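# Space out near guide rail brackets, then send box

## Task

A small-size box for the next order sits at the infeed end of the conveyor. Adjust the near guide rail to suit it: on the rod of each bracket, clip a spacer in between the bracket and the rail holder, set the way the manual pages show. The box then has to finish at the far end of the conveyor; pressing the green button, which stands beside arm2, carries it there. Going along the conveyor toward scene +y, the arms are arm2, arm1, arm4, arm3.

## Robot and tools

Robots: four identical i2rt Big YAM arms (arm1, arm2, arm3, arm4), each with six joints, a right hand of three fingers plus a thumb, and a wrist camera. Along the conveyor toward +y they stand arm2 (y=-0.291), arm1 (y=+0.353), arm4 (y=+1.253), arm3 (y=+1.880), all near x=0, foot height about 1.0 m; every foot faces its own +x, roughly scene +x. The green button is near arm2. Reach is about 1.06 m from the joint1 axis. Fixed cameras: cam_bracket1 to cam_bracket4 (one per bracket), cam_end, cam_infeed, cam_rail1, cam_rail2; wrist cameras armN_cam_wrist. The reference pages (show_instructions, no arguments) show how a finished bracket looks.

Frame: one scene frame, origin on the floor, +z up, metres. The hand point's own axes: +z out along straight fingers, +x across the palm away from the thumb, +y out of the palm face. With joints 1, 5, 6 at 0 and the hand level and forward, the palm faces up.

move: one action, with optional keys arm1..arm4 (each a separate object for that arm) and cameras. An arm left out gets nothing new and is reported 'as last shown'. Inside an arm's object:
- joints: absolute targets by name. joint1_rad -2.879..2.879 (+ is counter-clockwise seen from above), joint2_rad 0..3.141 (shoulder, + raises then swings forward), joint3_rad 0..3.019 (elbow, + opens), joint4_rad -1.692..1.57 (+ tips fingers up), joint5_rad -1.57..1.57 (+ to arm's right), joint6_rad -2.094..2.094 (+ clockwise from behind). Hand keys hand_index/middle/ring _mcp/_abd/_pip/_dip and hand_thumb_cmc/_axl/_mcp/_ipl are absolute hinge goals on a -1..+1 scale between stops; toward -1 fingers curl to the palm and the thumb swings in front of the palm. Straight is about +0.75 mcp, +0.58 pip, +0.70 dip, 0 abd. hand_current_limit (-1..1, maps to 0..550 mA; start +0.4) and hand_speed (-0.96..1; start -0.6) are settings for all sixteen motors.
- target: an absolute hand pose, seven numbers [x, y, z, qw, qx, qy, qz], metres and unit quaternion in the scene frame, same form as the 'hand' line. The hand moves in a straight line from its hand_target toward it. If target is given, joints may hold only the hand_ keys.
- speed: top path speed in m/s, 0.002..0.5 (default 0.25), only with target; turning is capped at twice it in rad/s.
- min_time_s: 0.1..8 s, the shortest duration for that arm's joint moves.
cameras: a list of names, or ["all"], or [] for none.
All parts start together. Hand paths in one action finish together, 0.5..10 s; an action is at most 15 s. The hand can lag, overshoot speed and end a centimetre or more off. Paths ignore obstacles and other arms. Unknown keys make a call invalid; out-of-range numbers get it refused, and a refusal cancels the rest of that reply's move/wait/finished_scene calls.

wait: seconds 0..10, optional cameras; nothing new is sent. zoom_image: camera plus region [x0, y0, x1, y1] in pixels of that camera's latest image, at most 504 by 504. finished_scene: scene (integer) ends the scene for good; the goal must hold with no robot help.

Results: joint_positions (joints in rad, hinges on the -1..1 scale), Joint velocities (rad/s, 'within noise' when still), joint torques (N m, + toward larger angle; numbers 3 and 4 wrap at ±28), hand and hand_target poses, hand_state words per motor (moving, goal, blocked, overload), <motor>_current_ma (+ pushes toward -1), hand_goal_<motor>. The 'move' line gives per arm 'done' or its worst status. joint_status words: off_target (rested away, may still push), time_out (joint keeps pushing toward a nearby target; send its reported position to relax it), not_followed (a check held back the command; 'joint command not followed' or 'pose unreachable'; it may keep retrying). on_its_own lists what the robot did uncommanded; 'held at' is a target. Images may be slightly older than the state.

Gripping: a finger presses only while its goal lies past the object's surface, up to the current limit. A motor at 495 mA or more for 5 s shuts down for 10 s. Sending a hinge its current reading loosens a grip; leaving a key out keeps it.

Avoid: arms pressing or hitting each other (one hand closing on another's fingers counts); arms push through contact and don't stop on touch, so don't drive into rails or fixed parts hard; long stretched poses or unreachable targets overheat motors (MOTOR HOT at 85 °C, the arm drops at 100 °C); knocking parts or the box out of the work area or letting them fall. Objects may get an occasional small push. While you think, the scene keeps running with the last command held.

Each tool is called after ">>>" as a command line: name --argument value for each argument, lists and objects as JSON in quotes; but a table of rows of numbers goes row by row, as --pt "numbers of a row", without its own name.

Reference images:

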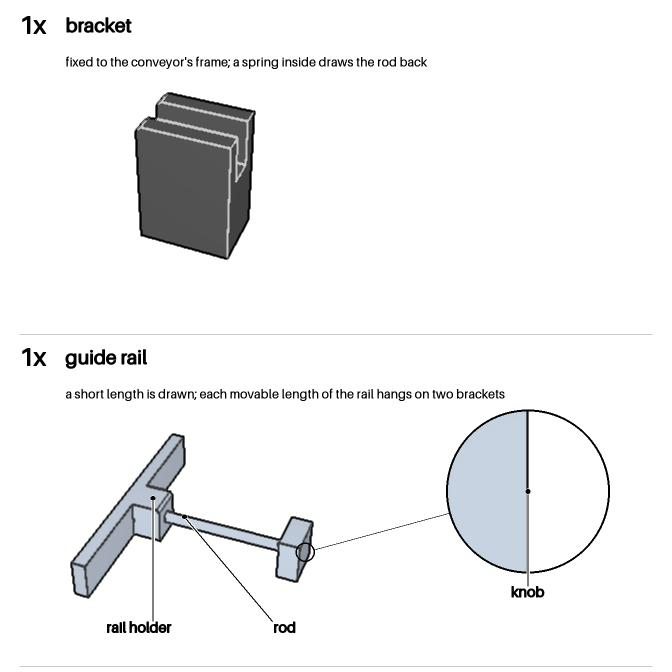

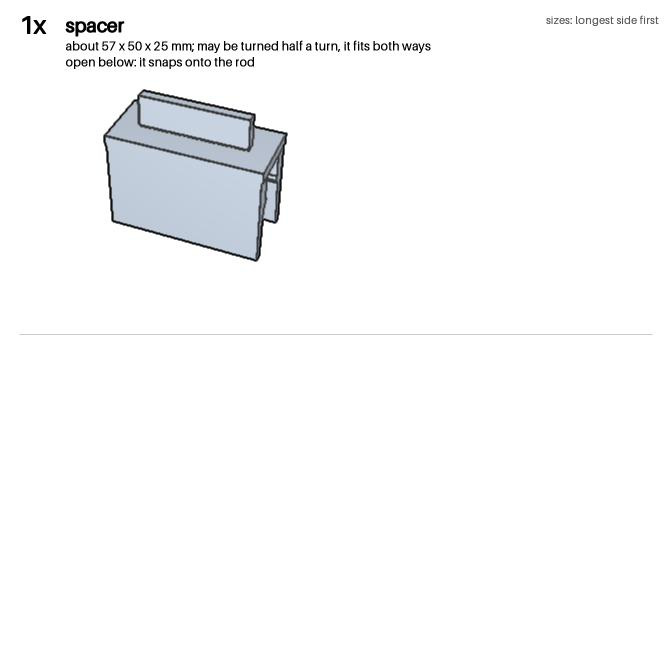

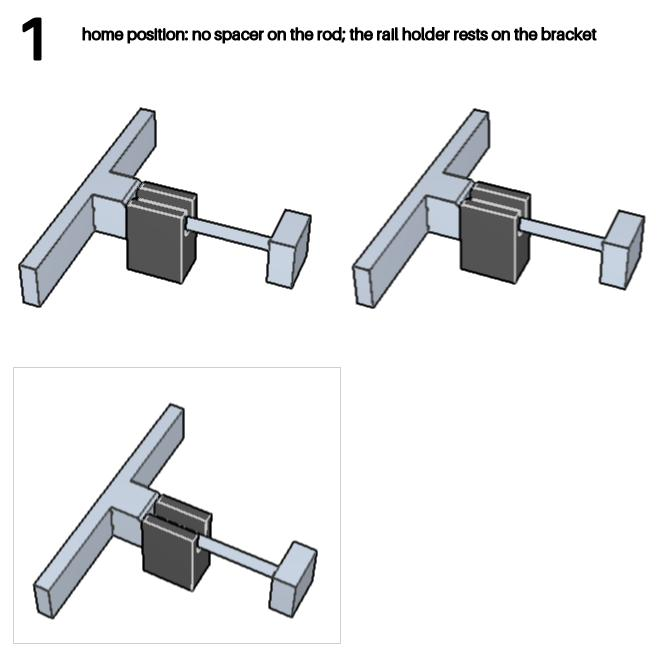

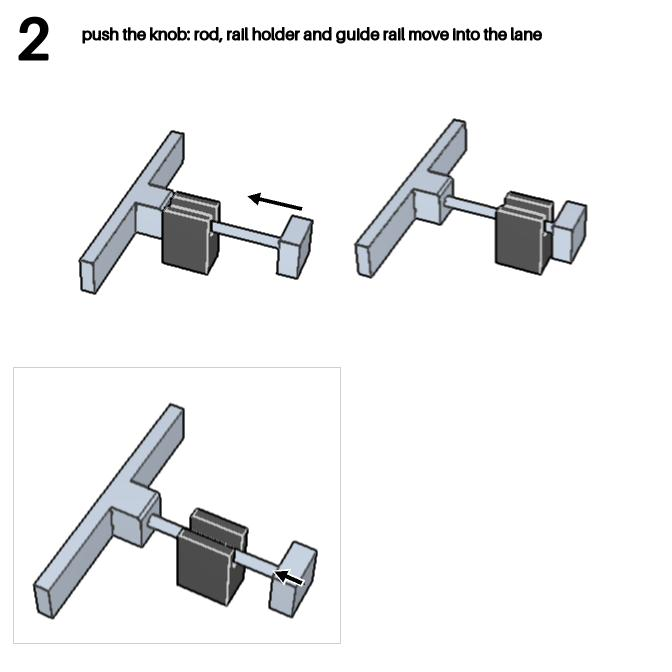

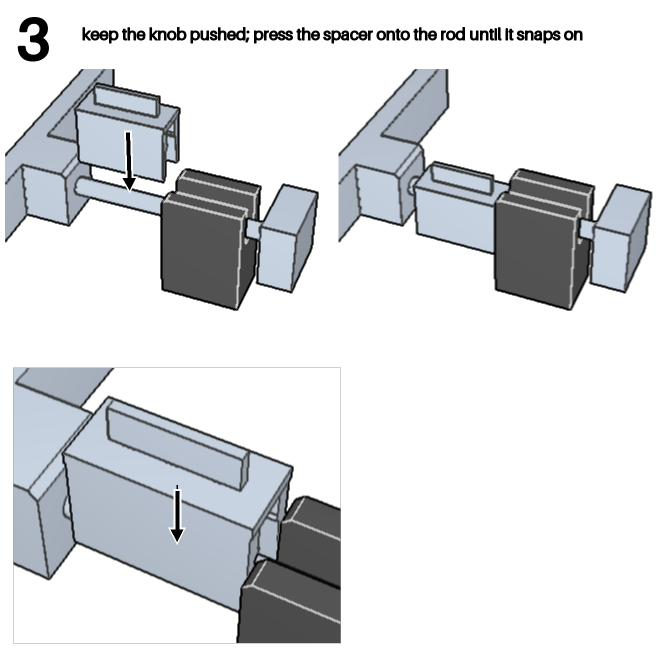

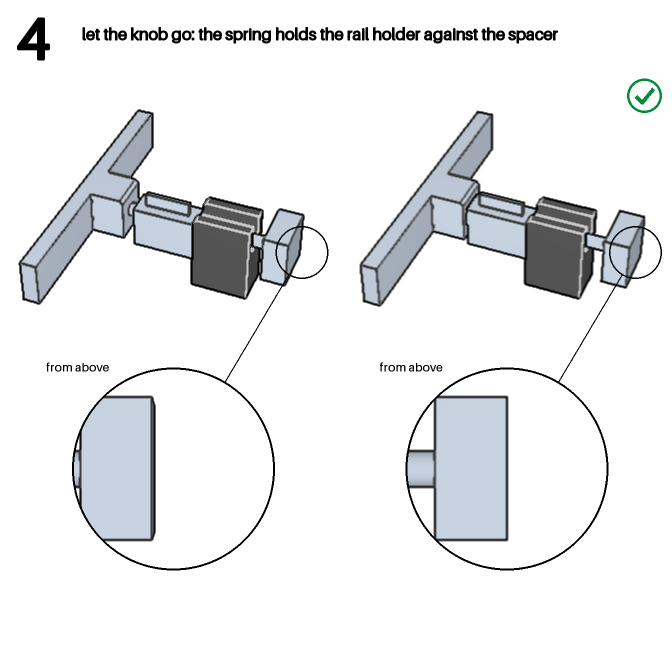

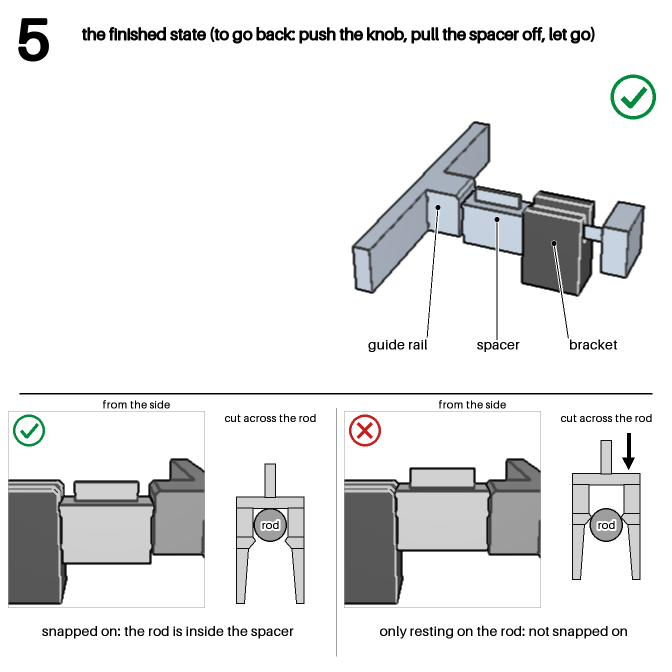

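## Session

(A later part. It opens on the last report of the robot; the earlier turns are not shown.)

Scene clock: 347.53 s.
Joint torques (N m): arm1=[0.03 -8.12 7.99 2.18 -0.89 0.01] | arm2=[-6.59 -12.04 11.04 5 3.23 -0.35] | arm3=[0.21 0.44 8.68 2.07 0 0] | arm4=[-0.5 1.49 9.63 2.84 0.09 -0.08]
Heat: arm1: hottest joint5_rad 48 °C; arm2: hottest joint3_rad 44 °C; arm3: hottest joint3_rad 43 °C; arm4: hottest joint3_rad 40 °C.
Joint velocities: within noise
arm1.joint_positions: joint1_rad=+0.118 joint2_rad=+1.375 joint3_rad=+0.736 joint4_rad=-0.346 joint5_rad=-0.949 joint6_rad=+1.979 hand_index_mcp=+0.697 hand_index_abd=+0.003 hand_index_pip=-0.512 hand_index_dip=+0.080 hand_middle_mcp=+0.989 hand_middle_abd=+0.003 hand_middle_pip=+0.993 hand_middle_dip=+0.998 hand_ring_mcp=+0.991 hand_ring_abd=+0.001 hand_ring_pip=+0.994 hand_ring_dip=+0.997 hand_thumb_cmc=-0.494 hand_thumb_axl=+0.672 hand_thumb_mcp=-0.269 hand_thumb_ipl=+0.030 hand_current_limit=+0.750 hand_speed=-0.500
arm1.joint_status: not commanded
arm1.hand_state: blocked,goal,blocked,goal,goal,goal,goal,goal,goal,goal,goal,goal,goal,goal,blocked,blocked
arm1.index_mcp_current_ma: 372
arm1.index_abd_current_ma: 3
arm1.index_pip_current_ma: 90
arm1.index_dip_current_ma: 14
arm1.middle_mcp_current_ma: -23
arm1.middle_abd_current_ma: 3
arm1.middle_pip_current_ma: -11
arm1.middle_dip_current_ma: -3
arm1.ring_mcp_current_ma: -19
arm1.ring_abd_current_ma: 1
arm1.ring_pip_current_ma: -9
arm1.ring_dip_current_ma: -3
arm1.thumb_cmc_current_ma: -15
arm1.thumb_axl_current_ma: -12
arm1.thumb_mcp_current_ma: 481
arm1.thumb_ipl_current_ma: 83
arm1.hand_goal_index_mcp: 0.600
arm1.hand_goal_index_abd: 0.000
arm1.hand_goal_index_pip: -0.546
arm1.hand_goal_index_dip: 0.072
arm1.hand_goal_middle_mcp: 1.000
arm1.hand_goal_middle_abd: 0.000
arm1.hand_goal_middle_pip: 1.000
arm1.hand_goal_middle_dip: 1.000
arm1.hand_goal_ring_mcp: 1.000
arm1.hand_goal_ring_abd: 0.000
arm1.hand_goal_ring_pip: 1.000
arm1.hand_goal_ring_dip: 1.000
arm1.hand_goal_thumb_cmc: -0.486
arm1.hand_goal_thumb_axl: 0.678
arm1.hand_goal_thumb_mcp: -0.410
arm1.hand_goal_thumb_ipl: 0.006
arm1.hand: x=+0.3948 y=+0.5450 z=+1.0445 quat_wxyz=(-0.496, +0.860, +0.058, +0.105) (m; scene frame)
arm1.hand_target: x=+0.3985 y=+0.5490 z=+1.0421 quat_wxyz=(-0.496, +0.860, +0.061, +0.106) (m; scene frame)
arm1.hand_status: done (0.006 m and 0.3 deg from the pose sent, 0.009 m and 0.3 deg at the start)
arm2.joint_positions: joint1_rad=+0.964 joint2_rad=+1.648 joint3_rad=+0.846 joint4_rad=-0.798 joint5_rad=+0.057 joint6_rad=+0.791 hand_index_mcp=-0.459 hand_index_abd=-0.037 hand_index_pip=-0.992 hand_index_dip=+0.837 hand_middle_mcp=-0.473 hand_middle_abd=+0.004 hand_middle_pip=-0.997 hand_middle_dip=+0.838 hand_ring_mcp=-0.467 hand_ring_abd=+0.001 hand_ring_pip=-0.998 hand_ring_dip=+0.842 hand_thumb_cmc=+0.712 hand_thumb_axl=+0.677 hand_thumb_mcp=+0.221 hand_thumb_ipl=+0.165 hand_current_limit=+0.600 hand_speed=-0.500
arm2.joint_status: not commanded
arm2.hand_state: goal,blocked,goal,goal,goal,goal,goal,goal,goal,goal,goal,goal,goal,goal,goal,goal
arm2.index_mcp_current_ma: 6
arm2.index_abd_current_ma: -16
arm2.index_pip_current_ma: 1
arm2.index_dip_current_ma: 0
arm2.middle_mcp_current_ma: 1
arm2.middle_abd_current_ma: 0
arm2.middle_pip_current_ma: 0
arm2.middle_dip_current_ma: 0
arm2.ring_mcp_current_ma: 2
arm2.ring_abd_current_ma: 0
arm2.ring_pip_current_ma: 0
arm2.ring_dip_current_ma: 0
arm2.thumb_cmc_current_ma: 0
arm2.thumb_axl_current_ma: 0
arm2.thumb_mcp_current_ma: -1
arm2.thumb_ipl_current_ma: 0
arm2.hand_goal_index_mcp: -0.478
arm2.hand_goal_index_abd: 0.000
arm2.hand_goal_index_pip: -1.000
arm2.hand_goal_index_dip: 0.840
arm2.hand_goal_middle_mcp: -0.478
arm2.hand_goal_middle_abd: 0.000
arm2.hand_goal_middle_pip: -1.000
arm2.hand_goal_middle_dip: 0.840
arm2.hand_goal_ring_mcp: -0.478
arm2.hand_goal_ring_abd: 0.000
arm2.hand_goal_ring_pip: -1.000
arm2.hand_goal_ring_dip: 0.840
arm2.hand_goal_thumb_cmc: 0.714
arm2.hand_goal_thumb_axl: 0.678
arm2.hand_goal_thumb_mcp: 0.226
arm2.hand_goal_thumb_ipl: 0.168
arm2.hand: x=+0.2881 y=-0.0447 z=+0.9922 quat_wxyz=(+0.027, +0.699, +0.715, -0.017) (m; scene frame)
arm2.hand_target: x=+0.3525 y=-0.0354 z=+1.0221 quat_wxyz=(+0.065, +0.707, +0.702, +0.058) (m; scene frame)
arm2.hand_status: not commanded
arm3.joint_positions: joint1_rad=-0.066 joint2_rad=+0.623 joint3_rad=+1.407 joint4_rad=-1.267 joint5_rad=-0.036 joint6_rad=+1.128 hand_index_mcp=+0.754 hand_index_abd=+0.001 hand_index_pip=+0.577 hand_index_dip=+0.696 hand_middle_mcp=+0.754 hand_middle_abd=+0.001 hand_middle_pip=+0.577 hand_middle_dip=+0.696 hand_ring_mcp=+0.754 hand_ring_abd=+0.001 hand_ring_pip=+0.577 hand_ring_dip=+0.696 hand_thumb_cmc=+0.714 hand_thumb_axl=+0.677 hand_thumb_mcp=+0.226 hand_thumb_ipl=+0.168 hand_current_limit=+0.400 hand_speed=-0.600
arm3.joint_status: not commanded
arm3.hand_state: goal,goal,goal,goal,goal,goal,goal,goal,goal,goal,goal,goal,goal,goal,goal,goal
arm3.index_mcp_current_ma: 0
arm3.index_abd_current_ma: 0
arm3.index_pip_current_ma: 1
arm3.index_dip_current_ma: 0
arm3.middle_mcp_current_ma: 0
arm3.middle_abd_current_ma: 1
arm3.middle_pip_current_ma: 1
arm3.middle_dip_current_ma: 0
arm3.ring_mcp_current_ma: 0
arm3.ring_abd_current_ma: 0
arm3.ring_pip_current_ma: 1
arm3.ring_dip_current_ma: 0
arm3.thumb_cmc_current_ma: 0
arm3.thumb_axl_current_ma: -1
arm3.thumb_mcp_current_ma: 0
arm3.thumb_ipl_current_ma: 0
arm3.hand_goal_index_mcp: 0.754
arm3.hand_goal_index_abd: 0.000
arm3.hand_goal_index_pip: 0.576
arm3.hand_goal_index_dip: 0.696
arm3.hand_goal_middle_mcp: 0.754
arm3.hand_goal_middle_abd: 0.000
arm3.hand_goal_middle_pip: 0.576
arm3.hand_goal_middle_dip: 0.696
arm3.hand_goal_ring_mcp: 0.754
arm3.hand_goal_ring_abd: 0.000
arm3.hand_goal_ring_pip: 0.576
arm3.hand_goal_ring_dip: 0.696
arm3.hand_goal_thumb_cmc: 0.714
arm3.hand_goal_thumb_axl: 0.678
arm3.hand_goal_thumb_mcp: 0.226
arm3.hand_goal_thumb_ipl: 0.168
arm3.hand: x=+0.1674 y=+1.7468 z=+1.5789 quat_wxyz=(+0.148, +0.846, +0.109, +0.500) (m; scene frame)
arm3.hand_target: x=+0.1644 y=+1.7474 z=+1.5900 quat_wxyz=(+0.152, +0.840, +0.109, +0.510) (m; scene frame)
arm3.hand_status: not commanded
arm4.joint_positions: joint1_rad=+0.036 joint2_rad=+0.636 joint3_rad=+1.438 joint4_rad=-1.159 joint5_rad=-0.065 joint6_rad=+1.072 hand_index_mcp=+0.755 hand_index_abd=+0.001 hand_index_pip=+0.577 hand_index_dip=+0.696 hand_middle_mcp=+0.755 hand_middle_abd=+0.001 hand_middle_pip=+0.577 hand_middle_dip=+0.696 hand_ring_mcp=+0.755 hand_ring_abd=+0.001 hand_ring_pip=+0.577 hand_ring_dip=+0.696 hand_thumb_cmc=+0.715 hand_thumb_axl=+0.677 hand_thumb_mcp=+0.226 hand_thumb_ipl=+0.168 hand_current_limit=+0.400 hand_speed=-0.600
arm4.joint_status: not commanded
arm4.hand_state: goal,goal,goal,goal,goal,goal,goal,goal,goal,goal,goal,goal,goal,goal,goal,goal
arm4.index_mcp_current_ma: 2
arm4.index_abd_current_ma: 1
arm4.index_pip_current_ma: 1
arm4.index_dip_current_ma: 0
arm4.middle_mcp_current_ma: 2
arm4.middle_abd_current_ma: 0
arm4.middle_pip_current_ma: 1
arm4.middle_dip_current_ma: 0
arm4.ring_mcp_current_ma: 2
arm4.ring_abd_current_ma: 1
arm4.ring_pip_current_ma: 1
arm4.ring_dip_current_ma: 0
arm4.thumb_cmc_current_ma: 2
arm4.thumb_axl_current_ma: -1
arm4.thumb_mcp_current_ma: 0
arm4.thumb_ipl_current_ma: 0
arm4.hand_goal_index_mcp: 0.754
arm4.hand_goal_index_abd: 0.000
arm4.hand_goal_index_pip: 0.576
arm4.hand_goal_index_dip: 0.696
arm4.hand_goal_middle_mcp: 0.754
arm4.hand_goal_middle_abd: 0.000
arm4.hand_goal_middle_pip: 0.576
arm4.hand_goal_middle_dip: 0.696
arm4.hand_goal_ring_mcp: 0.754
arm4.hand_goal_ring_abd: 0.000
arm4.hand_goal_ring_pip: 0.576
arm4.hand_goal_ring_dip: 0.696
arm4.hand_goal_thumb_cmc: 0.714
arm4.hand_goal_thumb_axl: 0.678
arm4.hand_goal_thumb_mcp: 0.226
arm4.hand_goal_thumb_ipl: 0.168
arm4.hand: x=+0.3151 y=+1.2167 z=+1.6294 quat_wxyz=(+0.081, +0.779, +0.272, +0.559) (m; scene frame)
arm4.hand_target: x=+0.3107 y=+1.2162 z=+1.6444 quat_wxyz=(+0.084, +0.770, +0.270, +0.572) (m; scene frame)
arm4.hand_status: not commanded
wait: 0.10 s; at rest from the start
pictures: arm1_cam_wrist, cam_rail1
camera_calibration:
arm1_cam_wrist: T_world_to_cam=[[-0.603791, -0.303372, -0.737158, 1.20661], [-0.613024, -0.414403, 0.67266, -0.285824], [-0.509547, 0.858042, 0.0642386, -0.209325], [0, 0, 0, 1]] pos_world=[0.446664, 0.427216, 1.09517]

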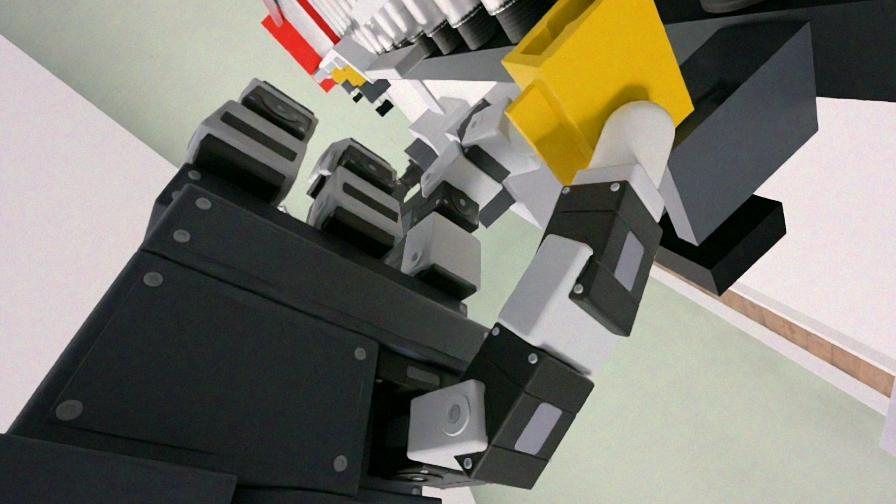

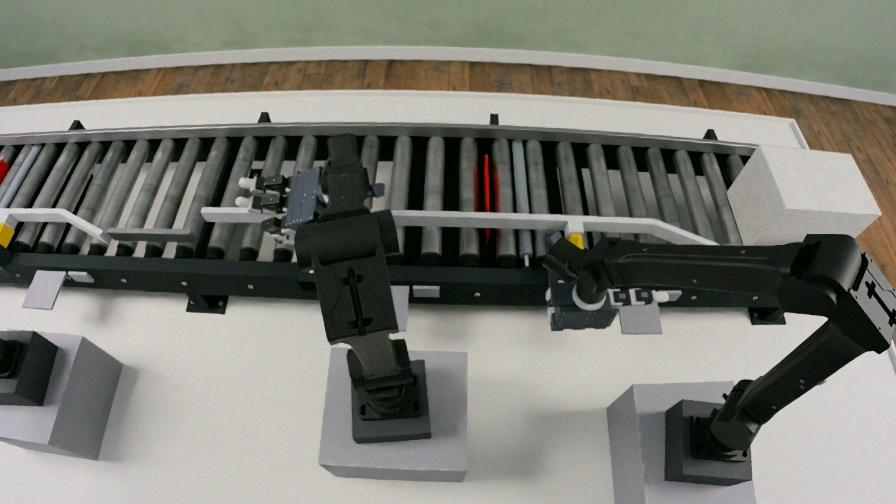

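>>> wait --seconds 0.1 --cameras '["cam_bracket1"]'

>>> zoom_image --camera "cam_bracket1" --region '[360, 220, 440, 300]'

>>> zoom_image --camera "cam_bracket1" --region '[470, 220, 550, 300]'

>>> zoom_image --camera "cam_bracket1" --region '[460, 140, 540, 220]'

Scene clock: 349.40 s.
Joint torques (N m): arm1=[0.03 -8.06 8.01 2.17 -0.89 0.01] | arm2=[-6.24 -11.34 10.74 5.12 3.21 -0.32] | arm3=[0.38 0.56 8.79 2.1 0.03 -0.03] | arm4=[-0.5 1.38 9.55 2.88 0.11 -0.09]
Heat: arm1: hottest joint5_rad 48 °C; arm2: hottest joint3_rad 44 °C; arm3: hottest joint3_rad 43 °C; arm4: hottest joint3_rad 40 °C.
Joint velocities: within noise
arm1.joint_positions: joint1_rad=+0.118 joint2_rad=+1.375 joint3_rad=+0.736 joint4_rad=-0.346 joint5_rad=-0.949 joint6_rad=+1.979 hand_index_mcp=+0.697 hand_index_abd=+0.003 hand_index_pip=-0.512 hand_index_dip=+0.080 hand_middle_mcp=+0.989 hand_middle_abd=+0.003 hand_middle_pip=+0.993 hand_middle_dip=+0.998 hand_ring_mcp=+0.991 hand_ring_abd=+0.001 hand_ring_pip=+0.994 hand_ring_dip=+0.997 hand_thumb_cmc=-0.494 hand_thumb_axl=+0.672 hand_thumb_mcp=-0.269 hand_thumb_ipl=+0.030 hand_current_limit=+0.750 hand_speed=-0.500
arm1.joint_status: not commanded
arm1.hand_state: blocked,goal,blocked,goal,goal,goal,goal,goal,goal,goal,goal,goal,goal,goal,blocked,blocked
arm1.index_mcp_current_ma: 372
arm1.index_abd_current_ma: 3
arm1.index_pip_current_ma: 90
arm1.index_dip_current_ma: 14
arm1.middle_mcp_current_ma: -23
arm1.middle_abd_current_ma: 3
arm1.middle_pip_current_ma: -11
arm1.middle_dip_current_ma: -3
arm1.ring_mcp_current_ma: -19
arm1.ring_abd_current_ma: 1
arm1.ring_pip_current_ma: -9
arm1.ring_dip_current_ma: -3
arm1.thumb_cmc_current_ma: -15
arm1.thumb_axl_current_ma: -12
arm1.thumb_mcp_current_ma: 481
arm1.thumb_ipl_current_ma: 83
arm1.hand_goal_index_mcp: 0.600
arm1.hand_goal_index_abd: 0.000
arm1.hand_goal_index_pip: -0.546
arm1.hand_goal_index_dip: 0.072
arm1.hand_goal_middle_mcp: 1.000
arm1.hand_goal_middle_abd: 0.000
arm1.hand_goal_middle_pip: 1.000
arm1.hand_goal_middle_dip: 1.000
arm1.hand_goal_ring_mcp: 1.000
arm1.hand_goal_ring_abd: 0.000
arm1.hand_goal_ring_pip: 1.000
arm1.hand_goal_ring_dip: 1.000
arm1.hand_goal_thumb_cmc: -0.486
arm1.hand_goal_thumb_axl: 0.678
arm1.hand_goal_thumb_mcp: -0.410
arm1.hand_goal_thumb_ipl: 0.006
arm1.hand: x=+0.3948 y=+0.5450 z=+1.0445 quat_wxyz=(-0.496, +0.860, +0.058, +0.105) (m; scene frame)
arm1.hand_target: x=+0.3985 y=+0.5490 z=+1.0421 quat_wxyz=(-0.496, +0.860, +0.061, +0.106) (m; scene frame)
arm1.hand_status: done (0.006 m and 0.3 deg from the pose sent, 0.009 m and 0.3 deg at the start)
arm2.joint_positions: joint1_rad=+0.964 joint2_rad=+1.648 joint3_rad=+0.846 joint4_rad=-0.798 joint5_rad=+0.057 joint6_rad=+0.791 hand_index_mcp=-0.459 hand_index_abd=-0.037 hand_index_pip=-0.992 hand_index_dip=+0.837 hand_middle_mcp=-0.473 hand_middle_abd=+0.004 hand_middle_pip=-0.997 hand_middle_dip=+0.838 hand_ring_mcp=-0.467 hand_ring_abd=+0.001 hand_ring_pip=-0.998 hand_ring_dip=+0.842 hand_thumb_cmc=+0.712 hand_thumb_axl=+0.677 hand_thumb_mcp=+0.221 hand_thumb_ipl=+0.165 hand_current_limit=+0.600 hand_speed=-0.500
arm2.joint_status: not commanded
arm2.hand_state: goal,blocked,goal,goal,goal,goal,goal,goal,goal,goal,goal,goal,goal,goal,goal,goal
arm2.index_mcp_current_ma: 6
arm2.index_abd_current_ma: -16
arm2.index_pip_current_ma: 1
arm2.index_dip_current_ma: 0
arm2.middle_mcp_current_ma: 1
arm2.middle_abd_current_ma: 0
arm2.middle_pip_current_ma: 0
arm2.middle_dip_current_ma: 0
arm2.ring_mcp_current_ma: 2
arm2.ring_abd_current_ma: 0
arm2.ring_pip_current_ma: 0
arm2.ring_dip_current_ma: 0
arm2.thumb_cmc_current_ma: 0
arm2.thumb_axl_current_ma: 0
arm2.thumb_mcp_current_ma: -1
arm2.thumb_ipl_current_ma: 0
arm2.hand_goal_index_mcp: -0.478
arm2.hand_goal_index_abd: 0.000
arm2.hand_goal_index_pip: -1.000
arm2.hand_goal_index_dip: 0.840
arm2.hand_goal_middle_mcp: -0.478
arm2.hand_goal_middle_abd: 0.000
arm2.hand_goal_middle_pip: -1.000
arm2.hand_goal_middle_dip: 0.840
arm2.hand_goal_ring_mcp: -0.478
arm2.hand_goal_ring_abd: 0.000
arm2.hand_goal_ring_pip: -1.000
arm2.hand_goal_ring_dip: 0.840
arm2.hand_goal_thumb_cmc: 0.714
arm2.hand_goal_thumb_axl: 0.678
arm2.hand_goal_thumb_mcp: 0.226
arm2.hand_goal_thumb_ipl: 0.168
arm2.hand: x=+0.2881 y=-0.0447 z=+0.9922 quat_wxyz=(+0.027, +0.699, +0.715, -0.017) (m; scene frame)
arm2.hand_target: x=+0.3525 y=-0.0354 z=+1.0221 quat_wxyz=(+0.065, +0.707, +0.702, +0.058) (m; scene frame)
arm2.hand_status: not commanded
arm3.joint_positions: joint1_rad=-0.066 joint2_rad=+0.623 joint3_rad=+1.407 joint4_rad=-1.267 joint5_rad=-0.036 joint6_rad=+1.128 hand_index_mcp=+0.754 hand_index_abd=+0.001 hand_index_pip=+0.577 hand_index_dip=+0.696 hand_middle_mcp=+0.754 hand_middle_abd=+0.001 hand_middle_pip=+0.577 hand_middle_dip=+0.696 hand_ring_mcp=+0.754 hand_ring_abd=+0.001 hand_ring_pip=+0.577 hand_ring_dip=+0.696 hand_thumb_cmc=+0.714 hand_thumb_axl=+0.677 hand_thumb_mcp=+0.226 hand_thumb_ipl=+0.168 hand_current_limit=+0.400 hand_speed=-0.600
arm3.joint_status: not commanded
arm3.hand_state: goal,goal,goal,goal,goal,goal,goal,goal,goal,goal,goal,goal,goal,goal,goal,goal
arm3.index_mcp_current_ma: 0
arm3.index_abd_current_ma: 0
arm3.index_pip_current_ma: 1
arm3.index_dip_current_ma: 0
arm3.middle_mcp_current_ma: 0
arm3.middle_abd_current_ma: 1
arm3.middle_pip_current_ma: 1
arm3.middle_dip_current_ma: 0
arm3.ring_mcp_current_ma: 0
arm3.ring_abd_current_ma: 0
arm3.ring_pip_current_ma: 1
arm3.ring_dip_current_ma: 0
arm3.thumb_cmc_current_ma: 0
arm3.thumb_axl_current_ma: -1
arm3.thumb_mcp_current_ma: 0
arm3.thumb_ipl_current_ma: 0
arm3.hand_goal_index_mcp: 0.754
arm3.hand_goal_index_abd: 0.000
arm3.hand_goal_index_pip: 0.576
arm3.hand_goal_index_dip: 0.696
arm3.hand_goal_middle_mcp: 0.754
arm3.hand_goal_middle_abd: 0.000
arm3.hand_goal_middle_pip: 0.576
arm3.hand_goal_middle_dip: 0.696
arm3.hand_goal_ring_mcp: 0.754
arm3.hand_goal_ring_abd: 0.000
arm3.hand_goal_ring_pip: 0.576
arm3.hand_goal_ring_dip: 0.696
arm3.hand_goal_thumb_cmc: 0.714
arm3.hand_goal_thumb_axl: 0.678
arm3.hand_goal_thumb_mcp: 0.226
arm3.hand_goal_thumb_ipl: 0.168
arm3.hand: x=+0.1674 y=+1.7468 z=+1.5789 quat_wxyz=(+0.148, +0.846, +0.109, +0.500) (m; scene frame)
arm3.hand_target: x=+0.1644 y=+1.7474 z=+1.5900 quat_wxyz=(+0.152, +0.840, +0.109, +0.510) (m; scene frame)
arm3.hand_status: not commanded
arm4.joint_positions: joint1_rad=+0.036 joint2_rad=+0.636 joint3_rad=+1.438 joint4_rad=-1.159 joint5_rad=-0.065 joint6_rad=+1.072 hand_index_mcp=+0.755 hand_index_abd=+0.001 hand_index_pip=+0.577 hand_index_dip=+0.696 hand_middle_mcp=+0.755 hand_middle_abd=+0.001 hand_middle_pip=+0.577 hand_middle_dip=+0.696 hand_ring_mcp=+0.755 hand_ring_abd=+0.001 hand_ring_pip=+0.577 hand_ring_dip=+0.696 hand_thumb_cmc=+0.715 hand_thumb_axl=+0.677 hand_thumb_mcp=+0.226 hand_thumb_ipl=+0.168 hand_current_limit=+0.400 hand_speed=-0.600
arm4.joint_status: not commanded
arm4.hand_state: goal,goal,goal,goal,goal,goal,goal,goal,goal,goal,goal,goal,goal,goal,goal,goal
arm4.index_mcp_current_ma: 2
arm4.index_abd_current_ma: 1
arm4.index_pip_current_ma: 1
arm4.index_dip_current_ma: 0
arm4.middle_mcp_current_ma: 2
arm4.middle_abd_current_ma: 0
arm4.middle_pip_current_ma: 1
arm4.middle_dip_current_ma: 0
arm4.ring_mcp_current_ma: 2
arm4.ring_abd_current_ma: 1
arm4.ring_pip_current_ma: 1
arm4.ring_dip_current_ma: 0
arm4.thumb_cmc_current_ma: 2
arm4.thumb_axl_current_ma: -1
arm4.thumb_mcp_current_ma: 0
arm4.thumb_ipl_current_ma: 0
arm4.hand_goal_index_mcp: 0.754
arm4.hand_goal_index_abd: 0.000
arm4.hand_goal_index_pip: 0.576
arm4.hand_goal_index_dip: 0.696
arm4.hand_goal_middle_mcp: 0.754
arm4.hand_goal_middle_abd: 0.000
arm4.hand_goal_middle_pip: 0.576
arm4.hand_goal_middle_dip: 0.696
arm4.hand_goal_ring_mcp: 0.754
arm4.hand_goal_ring_abd: 0.000
arm4.hand_goal_ring_pip: 0.576
arm4.hand_goal_ring_dip: 0.696
arm4.hand_goal_thumb_cmc: 0.714
arm4.hand_goal_thumb_axl: 0.678
arm4.hand_goal_thumb_mcp: 0.226
arm4.hand_goal_thumb_ipl: 0.168
arm4.hand: x=+0.3151 y=+1.2167 z=+1.6294 quat_wxyz=(+0.081, +0.779, +0.272, +0.559) (m; scene frame)
arm4.hand_target: x=+0.3107 y=+1.2162 z=+1.6444 quat_wxyz=(+0.084, +0.770, +0.270, +0.572) (m; scene frame)
arm4.hand_status: not commanded
wait: 0.10 s; at rest from the start
pictures: cam_bracket1

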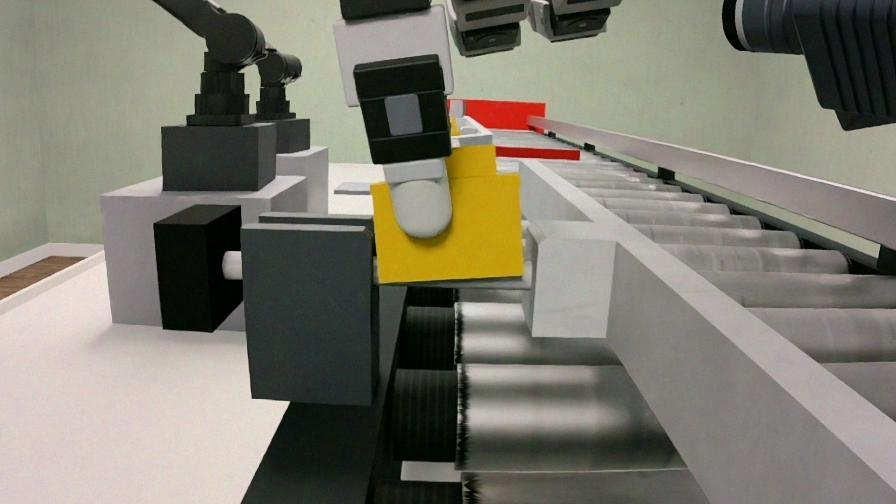

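Scaled by 6.300 from the camera's 896x504 image, which has a finer 1280x720 frame.

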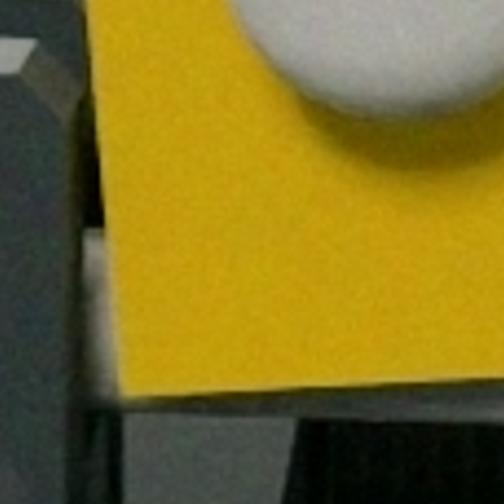

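Scaled by 6.300 from the camera's 896x504 image, which has a finer 1280x720 frame.

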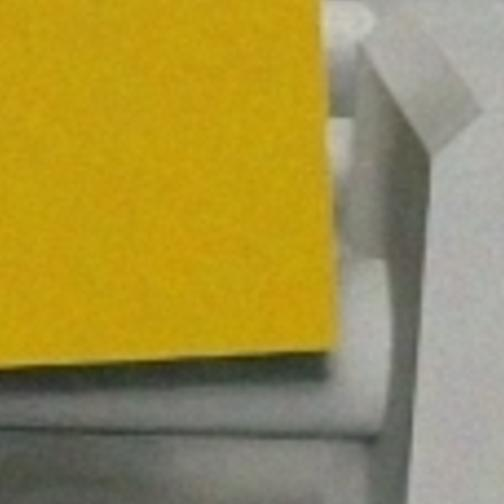

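Scaled by 6.300 from the camera's 896x504 image, which has a finer 1280x720 frame.

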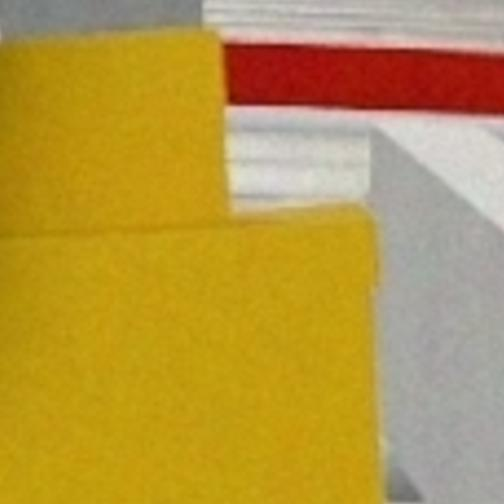

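>>> zoom_image --camera "cam_bracket1" --region '[350, 160, 430, 240]'

Scaled by 6.300 from the camera's 896x504 image, which has a finer 1280x720 frame.

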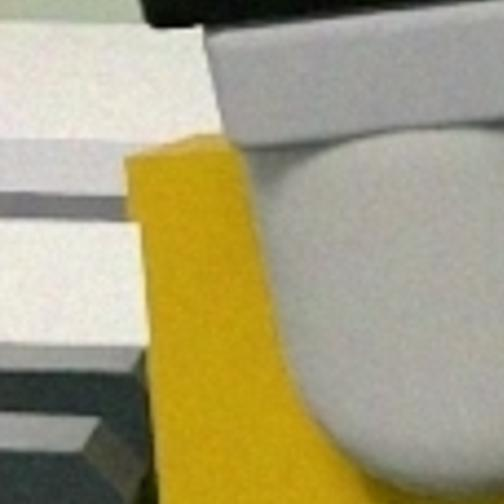

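>>> move --arm1 '{"target": [0.408, 0.549, 1.10, 0.5439, -0.8346, -0.0541, -0.0682], "speed": 0.08}' --cameras '["cam_bracket1"]'

>>> zoom_image --camera "cam_bracket1" --region '[350, 50, 550, 230]'

Scene clock: 351.93 s.
Joint torques (N m): arm1=[-1.2 -9.76 11.1 0.81 -1.32 -0.11] | arm2=[-5.66 -11.81 10.85 5.11 3.23 -0.36] | arm3=[0.38 0.62 8.69 2.19 0.03 -0.04] | arm4=[-0.44 1.44 9.61 2.89 0.09 -0.09]
Heat: arm1: hottest joint5_rad 48 °C; arm2: hottest joint3_rad 44 °C; arm3: hottest joint3_rad 43 °C; arm4: hottest joint3_rad 40 °C.
move: arm1 off_target
Joint velocities: within noise
arm1.joint_positions: joint1_rad=+0.078 joint2_rad=+1.375 joint3_rad=+0.841 joint4_rad=-0.552 joint5_rad=-1.091 joint6_rad=+1.954 hand_index_mcp=+0.695 hand_index_abd=+0.003 hand_index_pip=-0.512 hand_index_dip=+0.081 hand_middle_mcp=+0.989 hand_middle_abd=+0.003 hand_middle_pip=+0.993 hand_middle_dip=+0.998 hand_ring_mcp=+0.991 hand_ring_abd=+0.001 hand_ring_pip=+0.994 hand_ring_dip=+0.997 hand_thumb_cmc=-0.501 hand_thumb_axl=+0.667 hand_thumb_mcp=-0.270 hand_thumb_ipl=+0.030 hand_current_limit=+0.750 hand_speed=-0.500
arm1.joint_status: not commanded
arm1.hand_state: blocked,goal,blocked,goal,goal,goal,goal,goal,goal,goal,goal,goal,goal,goal,blocked,blocked
arm1.index_mcp_current_ma: 361
arm1.index_abd_current_ma: 3
arm1.index_pip_current_ma: 92
arm1.index_dip_current_ma: 17
arm1.middle_mcp_current_ma: -23
arm1.middle_abd_current_ma: 3
arm1.middle_pip_current_ma: -11
arm1.middle_dip_current_ma: -3
arm1.ring_mcp_current_ma: -19
arm1.ring_abd_current_ma: 1
arm1.ring_pip_current_ma: -9
arm1.ring_dip_current_ma: -3
arm1.thumb_cmc_current_ma: -33
arm1.thumb_axl_current_ma: -27
arm1.thumb_mcp_current_ma: 481
arm1.thumb_ipl_current_ma: 83
arm1.hand_goal_index_mcp: 0.600
arm1.hand_goal_index_abd: 0.000
arm1.hand_goal_index_pip: -0.546
arm1.hand_goal_index_dip: 0.072
arm1.hand_goal_middle_mcp: 1.000
arm1.hand_goal_middle_abd: 0.000
arm1.hand_goal_middle_pip: 1.000
arm1.hand_goal_middle_dip: 1.000
arm1.hand_goal_ring_mcp: 1.000
arm1.hand_goal_ring_abd: 0.000
arm1.hand_goal_ring_pip: 1.000
arm1.hand_goal_ring_dip: 1.000
arm1.hand_goal_thumb_cmc: -0.486
arm1.hand_goal_thumb_axl: 0.678
arm1.hand_goal_thumb_mcp: -0.410
arm1.hand_goal_thumb_ipl: 0.006
arm1.hand: x=+0.3922 y=+0.5492 z=+1.0845 quat_wxyz=(-0.541, +0.838, +0.046, +0.053) (m; scene frame)
arm1.hand_target: x=+0.4075 y=+0.5488 z=+1.1000 quat_wxyz=(-0.544, +0.835, +0.054, +0.069) (m; scene frame)
arm1.hand_status: off_target (0.022 m and 2.1 deg from the pose sent, 0.057 m and 7.5 deg at the start)
arm2, arm3, arm4: as last shown
pictures: cam_bracket1

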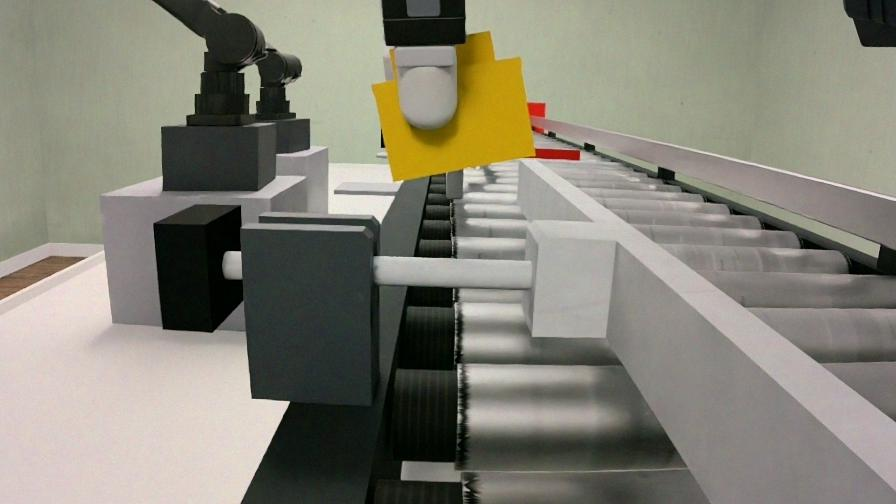

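Scaled by 2.520 from the camera's 896x504 image, which has a finer 1280x720 frame.

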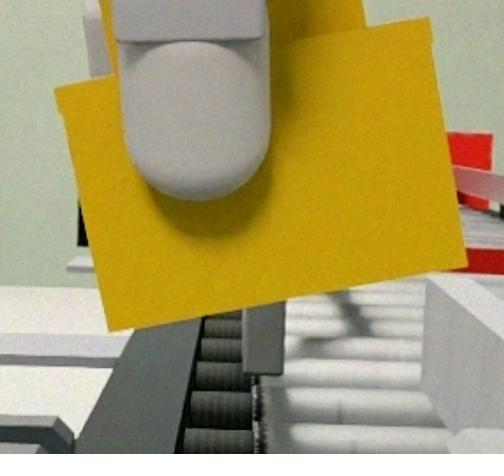

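>>> move --arm1 '{"target": [0.402, 0.549, 1.09, 0.5445, -0.8385, -0.0146, 0.0095], "speed": 0.08}' --cameras '["cam_bracket1"]'

>>> zoom_image --camera "cam_bracket1" --region '[350, 50, 550, 230]'

Scene clock: 353.83 s.
Joint torques (N m): arm1=[-1.26 -9.47 11.06 0.43 -1.44 -0.08] | arm2=[-5.42 -11.63 10.71 5.23 3.23 -0.34] | arm3=[0.85 0.32 8.94 2.14 0.05 -0.04] | arm4=[-0.44 1.55 9.62 2.89 0.1 -0.09]
Heat: arm1: hottest joint5_rad 48 °C; arm2: hottest joint3_rad 44 °C; arm3: hottest joint3_rad 43 °C; arm4: hottest joint3_rad 40 °C.
move: arm1 off_target
Joint velocities: within noise
arm1.joint_positions: joint1_rad=+0.072 joint2_rad=+1.456 joint3_rad=+0.924 joint4_rad=-0.737 joint5_rad=-1.125 joint6_rad=+1.924 hand_index_mcp=+0.695 hand_index_abd=+0.003 hand_index_pip=-0.512 hand_index_dip=+0.081 hand_middle_mcp=+0.989 hand_middle_abd=+0.003 hand_middle_pip=+0.993 hand_middle_dip=+0.998 hand_ring_mcp=+0.991 hand_ring_abd=+0.001 hand_ring_pip=+0.994 hand_ring_dip=+0.997 hand_thumb_cmc=-0.501 hand_thumb_axl=+0.667 hand_thumb_mcp=-0.270 hand_thumb_ipl=+0.030 hand_current_limit=+0.750 hand_speed=-0.500
arm1.joint_status: not commanded
arm1.hand_state: blocked,goal,blocked,goal,goal,goal,goal,goal,goal,goal,goal,goal,goal,goal,blocked,blocked
arm1.index_mcp_current_ma: 361
arm1.index_abd_current_ma: 3
arm1.index_pip_current_ma: 92
arm1.index_dip_current_ma: 17
arm1.middle_mcp_current_ma: -23
arm1.middle_abd_current_ma: 3
arm1.middle_pip_current_ma: -11
arm1.middle_dip_current_ma: -3
arm1.ring_mcp_current_ma: -19
arm1.ring_abd_current_ma: 1
arm1.ring_pip_current_ma: -9
arm1.ring_dip_current_ma: -3
arm1.thumb_cmc_current_ma: -33
arm1.thumb_axl_current_ma: -27
arm1.thumb_mcp_current_ma: 481
arm1.thumb_ipl_current_ma: 83
arm1.hand_goal_index_mcp: 0.600
arm1.hand_goal_index_abd: 0.000
arm1.hand_goal_index_pip: -0.546
arm1.hand_goal_index_dip: 0.072
arm1.hand_goal_middle_mcp: 1.000
arm1.hand_goal_middle_abd: 0.000
arm1.hand_goal_middle_pip: 1.000
arm1.hand_goal_middle_dip: 1.000
arm1.hand_goal_ring_mcp: 1.000
arm1.hand_goal_ring_abd: 0.000
arm1.hand_goal_ring_pip: 1.000
arm1.hand_goal_ring_dip: 1.000
arm1.hand_goal_thumb_cmc: -0.486
arm1.hand_goal_thumb_axl: 0.678
arm1.hand_goal_thumb_mcp: -0.410
arm1.hand_goal_thumb_ipl: 0.006
arm1.hand: x=+0.3852 y=+0.5495 z=+1.0811 quat_wxyz=(-0.541, +0.840, +0.011, -0.019) (m; scene frame)
arm1.hand_target: x=+0.4016 y=+0.5487 z=+1.0900 quat_wxyz=(-0.544, +0.839, +0.014, -0.009) (m; scene frame)
arm1.hand_status: off_target (0.019 m and 1.3 deg from the pose sent, 0.011 m and 8.0 deg at the start)
arm2, arm3, arm4: as last shown
pictures: cam_bracket1

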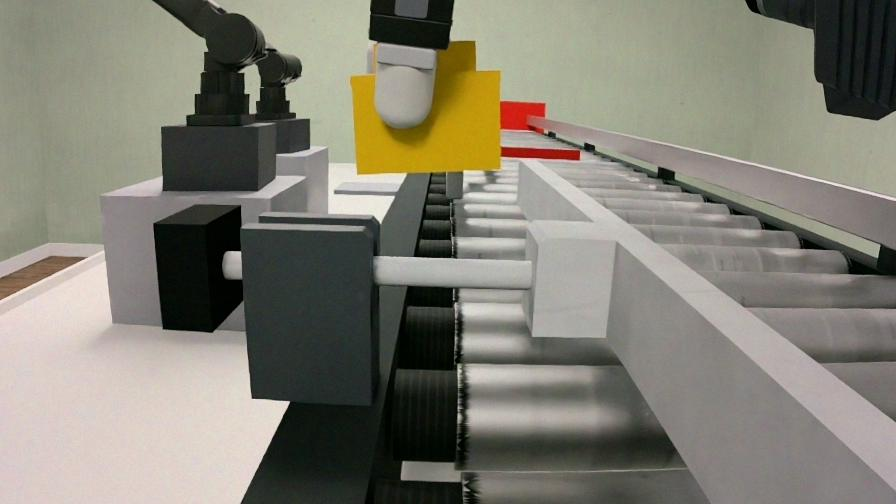

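Scaled by 2.520 from the camera's 896x504 image, which has a finer 1280x720 frame.

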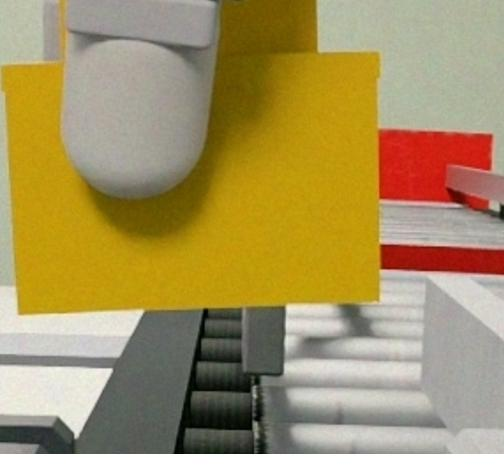

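>>> move --arm1 '{"target": [0.404, 0.537, 1.078, 0.5445, -0.8385, -0.0146, 0.0095], "speed": 0.08}' --cameras '["cam_bracket1"]'

>>> zoom_image --camera "cam_bracket1" --region '[370, 100, 450, 200]'

>>> zoom_image --camera "cam_bracket1" --region '[470, 100, 550, 200]'

Scene clock: 355.23 s.
Joint torques (N m): arm1=[-1.2 -9.7 10.58 0.36 -1.46 -0.08] | arm2=[-6.59 -11.69 10.92 5.14 3.24 -0.32] | arm3=[0.44 1.08 8.81 1.98 0 -0.06] | arm4=[-0.5 1.67 9.61 2.84 0.09 -0.09]
Heat: arm1: hottest joint5_rad 48 °C; arm2: hottest joint3_rad 44 °C; arm3: hottest joint3_rad 43 °C; arm4: hottest joint3_rad 40 °C.
move: arm1 off_target
Joint velocities: within noise
arm1.joint_positions: joint1_rad=+0.041 joint2_rad=+1.483 joint3_rad=+0.924 joint4_rad=-0.768 joint5_rad=-1.133 joint6_rad=+1.857 hand_index_mcp=+0.695 hand_index_abd=+0.003 hand_index_pip=-0.512 hand_index_dip=+0.081 hand_middle_mcp=+0.989 hand_middle_abd=+0.003 hand_middle_pip=+0.993 hand_middle_dip=+0.998 hand_ring_mcp=+0.991 hand_ring_abd=+0.001 hand_ring_pip=+0.994 hand_ring_dip=+0.997 hand_thumb_cmc=-0.501 hand_thumb_axl=+0.667 hand_thumb_mcp=-0.270 hand_thumb_ipl=+0.030 hand_current_limit=+0.750 hand_speed=-0.500
arm1.joint_status: not commanded
arm1.hand_state: blocked,goal,blocked,goal,goal,goal,goal,goal,goal,goal,goal,goal,goal,goal,blocked,blocked
arm1.index_mcp_current_ma: 360
arm1.index_abd_current_ma: 3
arm1.index_pip_current_ma: 92
arm1.index_dip_current_ma: 17
arm1.middle_mcp_current_ma: -23
arm1.middle_abd_current_ma: 3
arm1.middle_pip_current_ma: -11
arm1.middle_dip_current_ma: -3
arm1.ring_mcp_current_ma: -19
arm1.ring_abd_current_ma: 1
arm1.ring_pip_current_ma: -9
arm1.ring_dip_current_ma: -3
arm1.thumb_cmc_current_ma: -33
arm1.thumb_axl_current_ma: -27
arm1.thumb_mcp_current_ma: 481
arm1.thumb_ipl_current_ma: 83
arm1.hand_goal_index_mcp: 0.600
arm1.hand_goal_index_abd: 0.000
arm1.hand_goal_index_pip: -0.546
arm1.hand_goal_index_dip: 0.072
arm1.hand_goal_middle_mcp: 1.000
arm1.hand_goal_middle_abd: 0.000
arm1.hand_goal_middle_pip: 1.000
arm1.hand_goal_middle_dip: 1.000
arm1.hand_goal_ring_mcp: 1.000
arm1.hand_goal_ring_abd: 0.000
arm1.hand_goal_ring_pip: 1.000
arm1.hand_goal_ring_dip: 1.000
arm1.hand_goal_thumb_cmc: -0.486
arm1.hand_goal_thumb_axl: 0.678
arm1.hand_goal_thumb_mcp: -0.410
arm1.hand_goal_thumb_ipl: 0.006
arm1.hand: x=+0.3887 y=+0.5374 z=+1.0703 quat_wxyz=(-0.542, +0.840, +0.011, -0.018) (m; scene frame)
arm1.hand_target: x=+0.4037 y=+0.5368 z=+1.0780 quat_wxyz=(-0.544, +0.839, +0.014, -0.009) (m; scene frame)
arm1.hand_status: off_target (0.017 m and 1.1 deg from the pose sent, 0.023 m and 1.3 deg at the start)
arm2, arm3, arm4: as last shown
pictures: cam_bracket1

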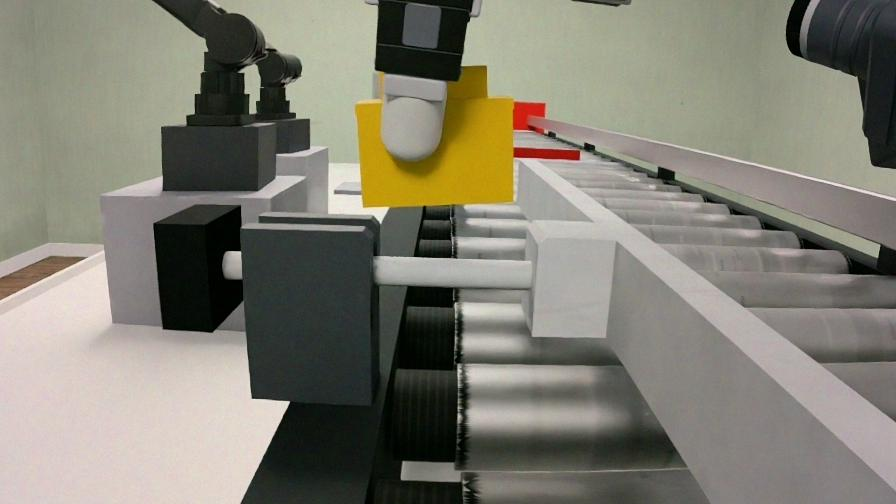

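Scaled by 5.040 from the camera's 896x504 image, which has a finer 1280x720 frame.

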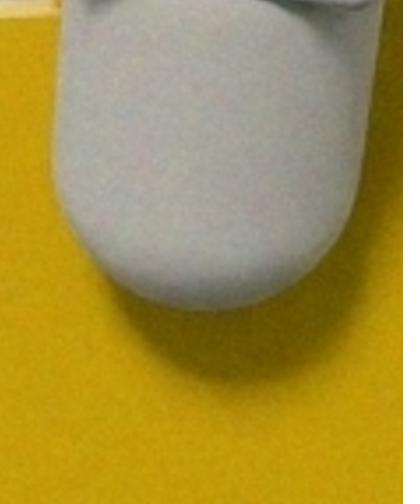

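Scaled by 5.040 from the camera's 896x504 image, which has a finer 1280x720 frame.

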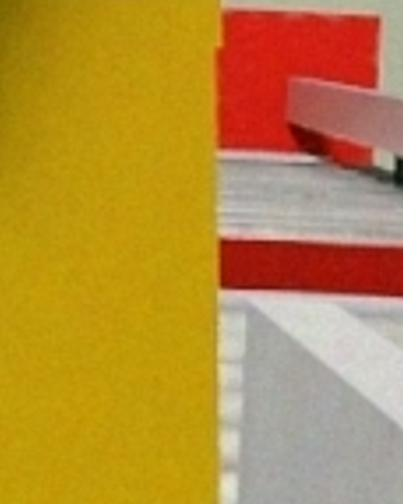

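>>> move --arm1 '{"target": [0.409, 0.541, 1.068, 0.5445, -0.8385, -0.0146, 0.0095], "speed": 0.08}' --cameras '["cam_bracket1"]'

>>> zoom_image --camera "cam_bracket1" --region '[360, 90, 440, 250]'

>>> zoom_image --camera "cam_bracket1" --region '[470, 90, 550, 250]'

Scene clock: 356.37 s.
Joint torques (N m): arm1=[-0.56 -9.93 10.35 1.31 -1.4 0.08] | arm2=[-6.53 -11.69 10.81 5 3.26 -0.31] | arm3=[0.85 1.2 8.72 2.24 0.01 -0.01] | arm4=[-0.32 1.61 9.59 2.89 0.1 -0.09]
Heat: arm1: hottest joint5_rad 48 °C; arm2: hottest joint3_rad 44 °C; arm3: hottest joint3_rad 43 °C; arm4: hottest joint3_rad 40 °C.
move: arm1 off_target
Joint velocities: within noise
arm1.joint_positions: joint1_rad=+0.041 joint2_rad=+1.509 joint3_rad=+0.924 joint4_rad=-0.752 joint5_rad=-1.133 joint6_rad=+1.857 hand_index_mcp=+0.695 hand_index_abd=+0.003 hand_index_pip=-0.512 hand_index_dip=+0.081 hand_middle_mcp=+0.989 hand_middle_abd=+0.003 hand_middle_pip=+0.993 hand_middle_dip=+0.998 hand_ring_mcp=+0.991 hand_ring_abd=+0.001 hand_ring_pip=+0.994 hand_ring_dip=+0.997 hand_thumb_cmc=-0.501 hand_thumb_axl=+0.667 hand_thumb_mcp=-0.270 hand_thumb_ipl=+0.030 hand_current_limit=+0.750 hand_speed=-0.500
arm1.joint_status: not commanded
arm1.hand_state: blocked,goal,blocked,goal,goal,goal,goal,goal,goal,goal,goal,goal,goal,goal,blocked,blocked
arm1.index_mcp_current_ma: 360
arm1.index_abd_current_ma: 3
arm1.index_pip_current_ma: 92
arm1.index_dip_current_ma: 17
arm1.middle_mcp_current_ma: -23
arm1.middle_abd_current_ma: 3
arm1.middle_pip_current_ma: -11
arm1.middle_dip_current_ma: -3
arm1.ring_mcp_current_ma: -19
arm1.ring_abd_current_ma: 1
arm1.ring_pip_current_ma: -9
arm1.ring_dip_current_ma: -3
arm1.thumb_cmc_current_ma: -33
arm1.thumb_axl_current_ma: -27
arm1.thumb_mcp_current_ma: 481
arm1.thumb_ipl_current_ma: 83
arm1.hand_goal_index_mcp: 0.600
arm1.hand_goal_index_abd: 0.000
arm1.hand_goal_index_pip: -0.546
arm1.hand_goal_index_dip: 0.072
arm1.hand_goal_middle_mcp: 1.000
arm1.hand_goal_middle_abd: 0.000
arm1.hand_goal_middle_pip: 1.000
arm1.hand_goal_middle_dip: 1.000
arm1.hand_goal_ring_mcp: 1.000
arm1.hand_goal_ring_abd: 0.000
arm1.hand_goal_ring_pip: 1.000
arm1.hand_goal_ring_dip: 1.000
arm1.hand_goal_thumb_cmc: -0.486
arm1.hand_goal_thumb_axl: 0.678
arm1.hand_goal_thumb_mcp: -0.410
arm1.hand_goal_thumb_ipl: 0.006
arm1.hand: x=+0.3910 y=+0.5377 z=+1.0609 quat_wxyz=(-0.541, +0.841, +0.008, -0.022) (m; scene frame)
arm1.hand_target: x=+0.4085 y=+0.5407 z=+1.0684 quat_wxyz=(-0.545, +0.839, +0.015, -0.009) (m; scene frame)
arm1.hand_status: off_target (0.020 m and 1.7 deg from the pose sent, 0.021 m and 1.1 deg at the start)
arm2, arm3, arm4: as last shown
pictures: cam_bracket1

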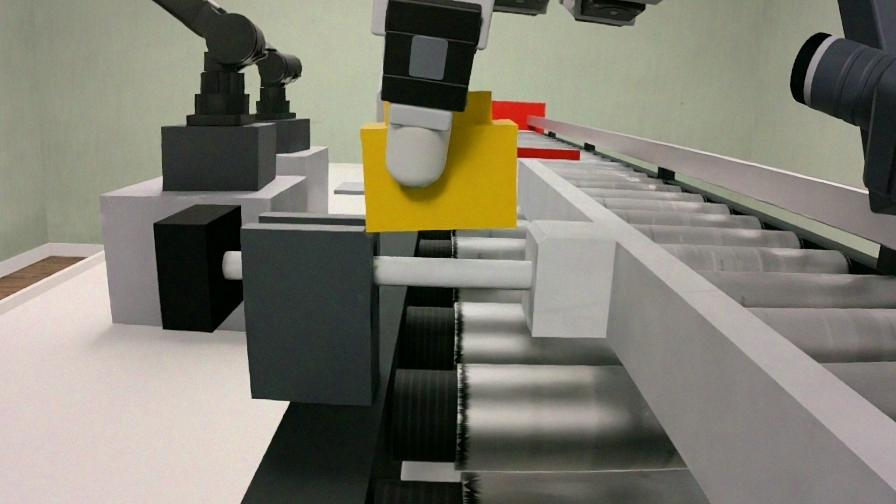

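Scaled by 3.150 from the camera's 896x504 image, which has a finer 1280x720 frame.

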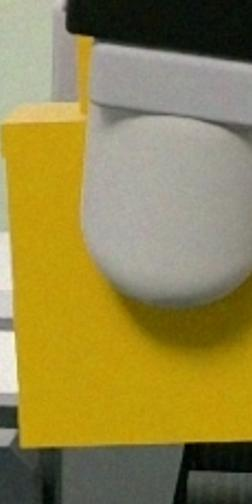

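Scaled by 3.150 from the camera's 896x504 image, which has a finer 1280x720 frame.

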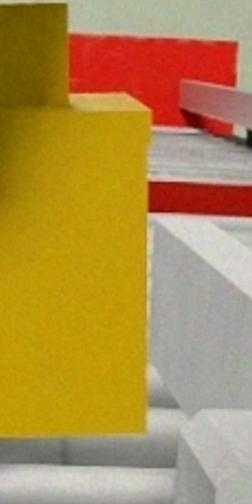

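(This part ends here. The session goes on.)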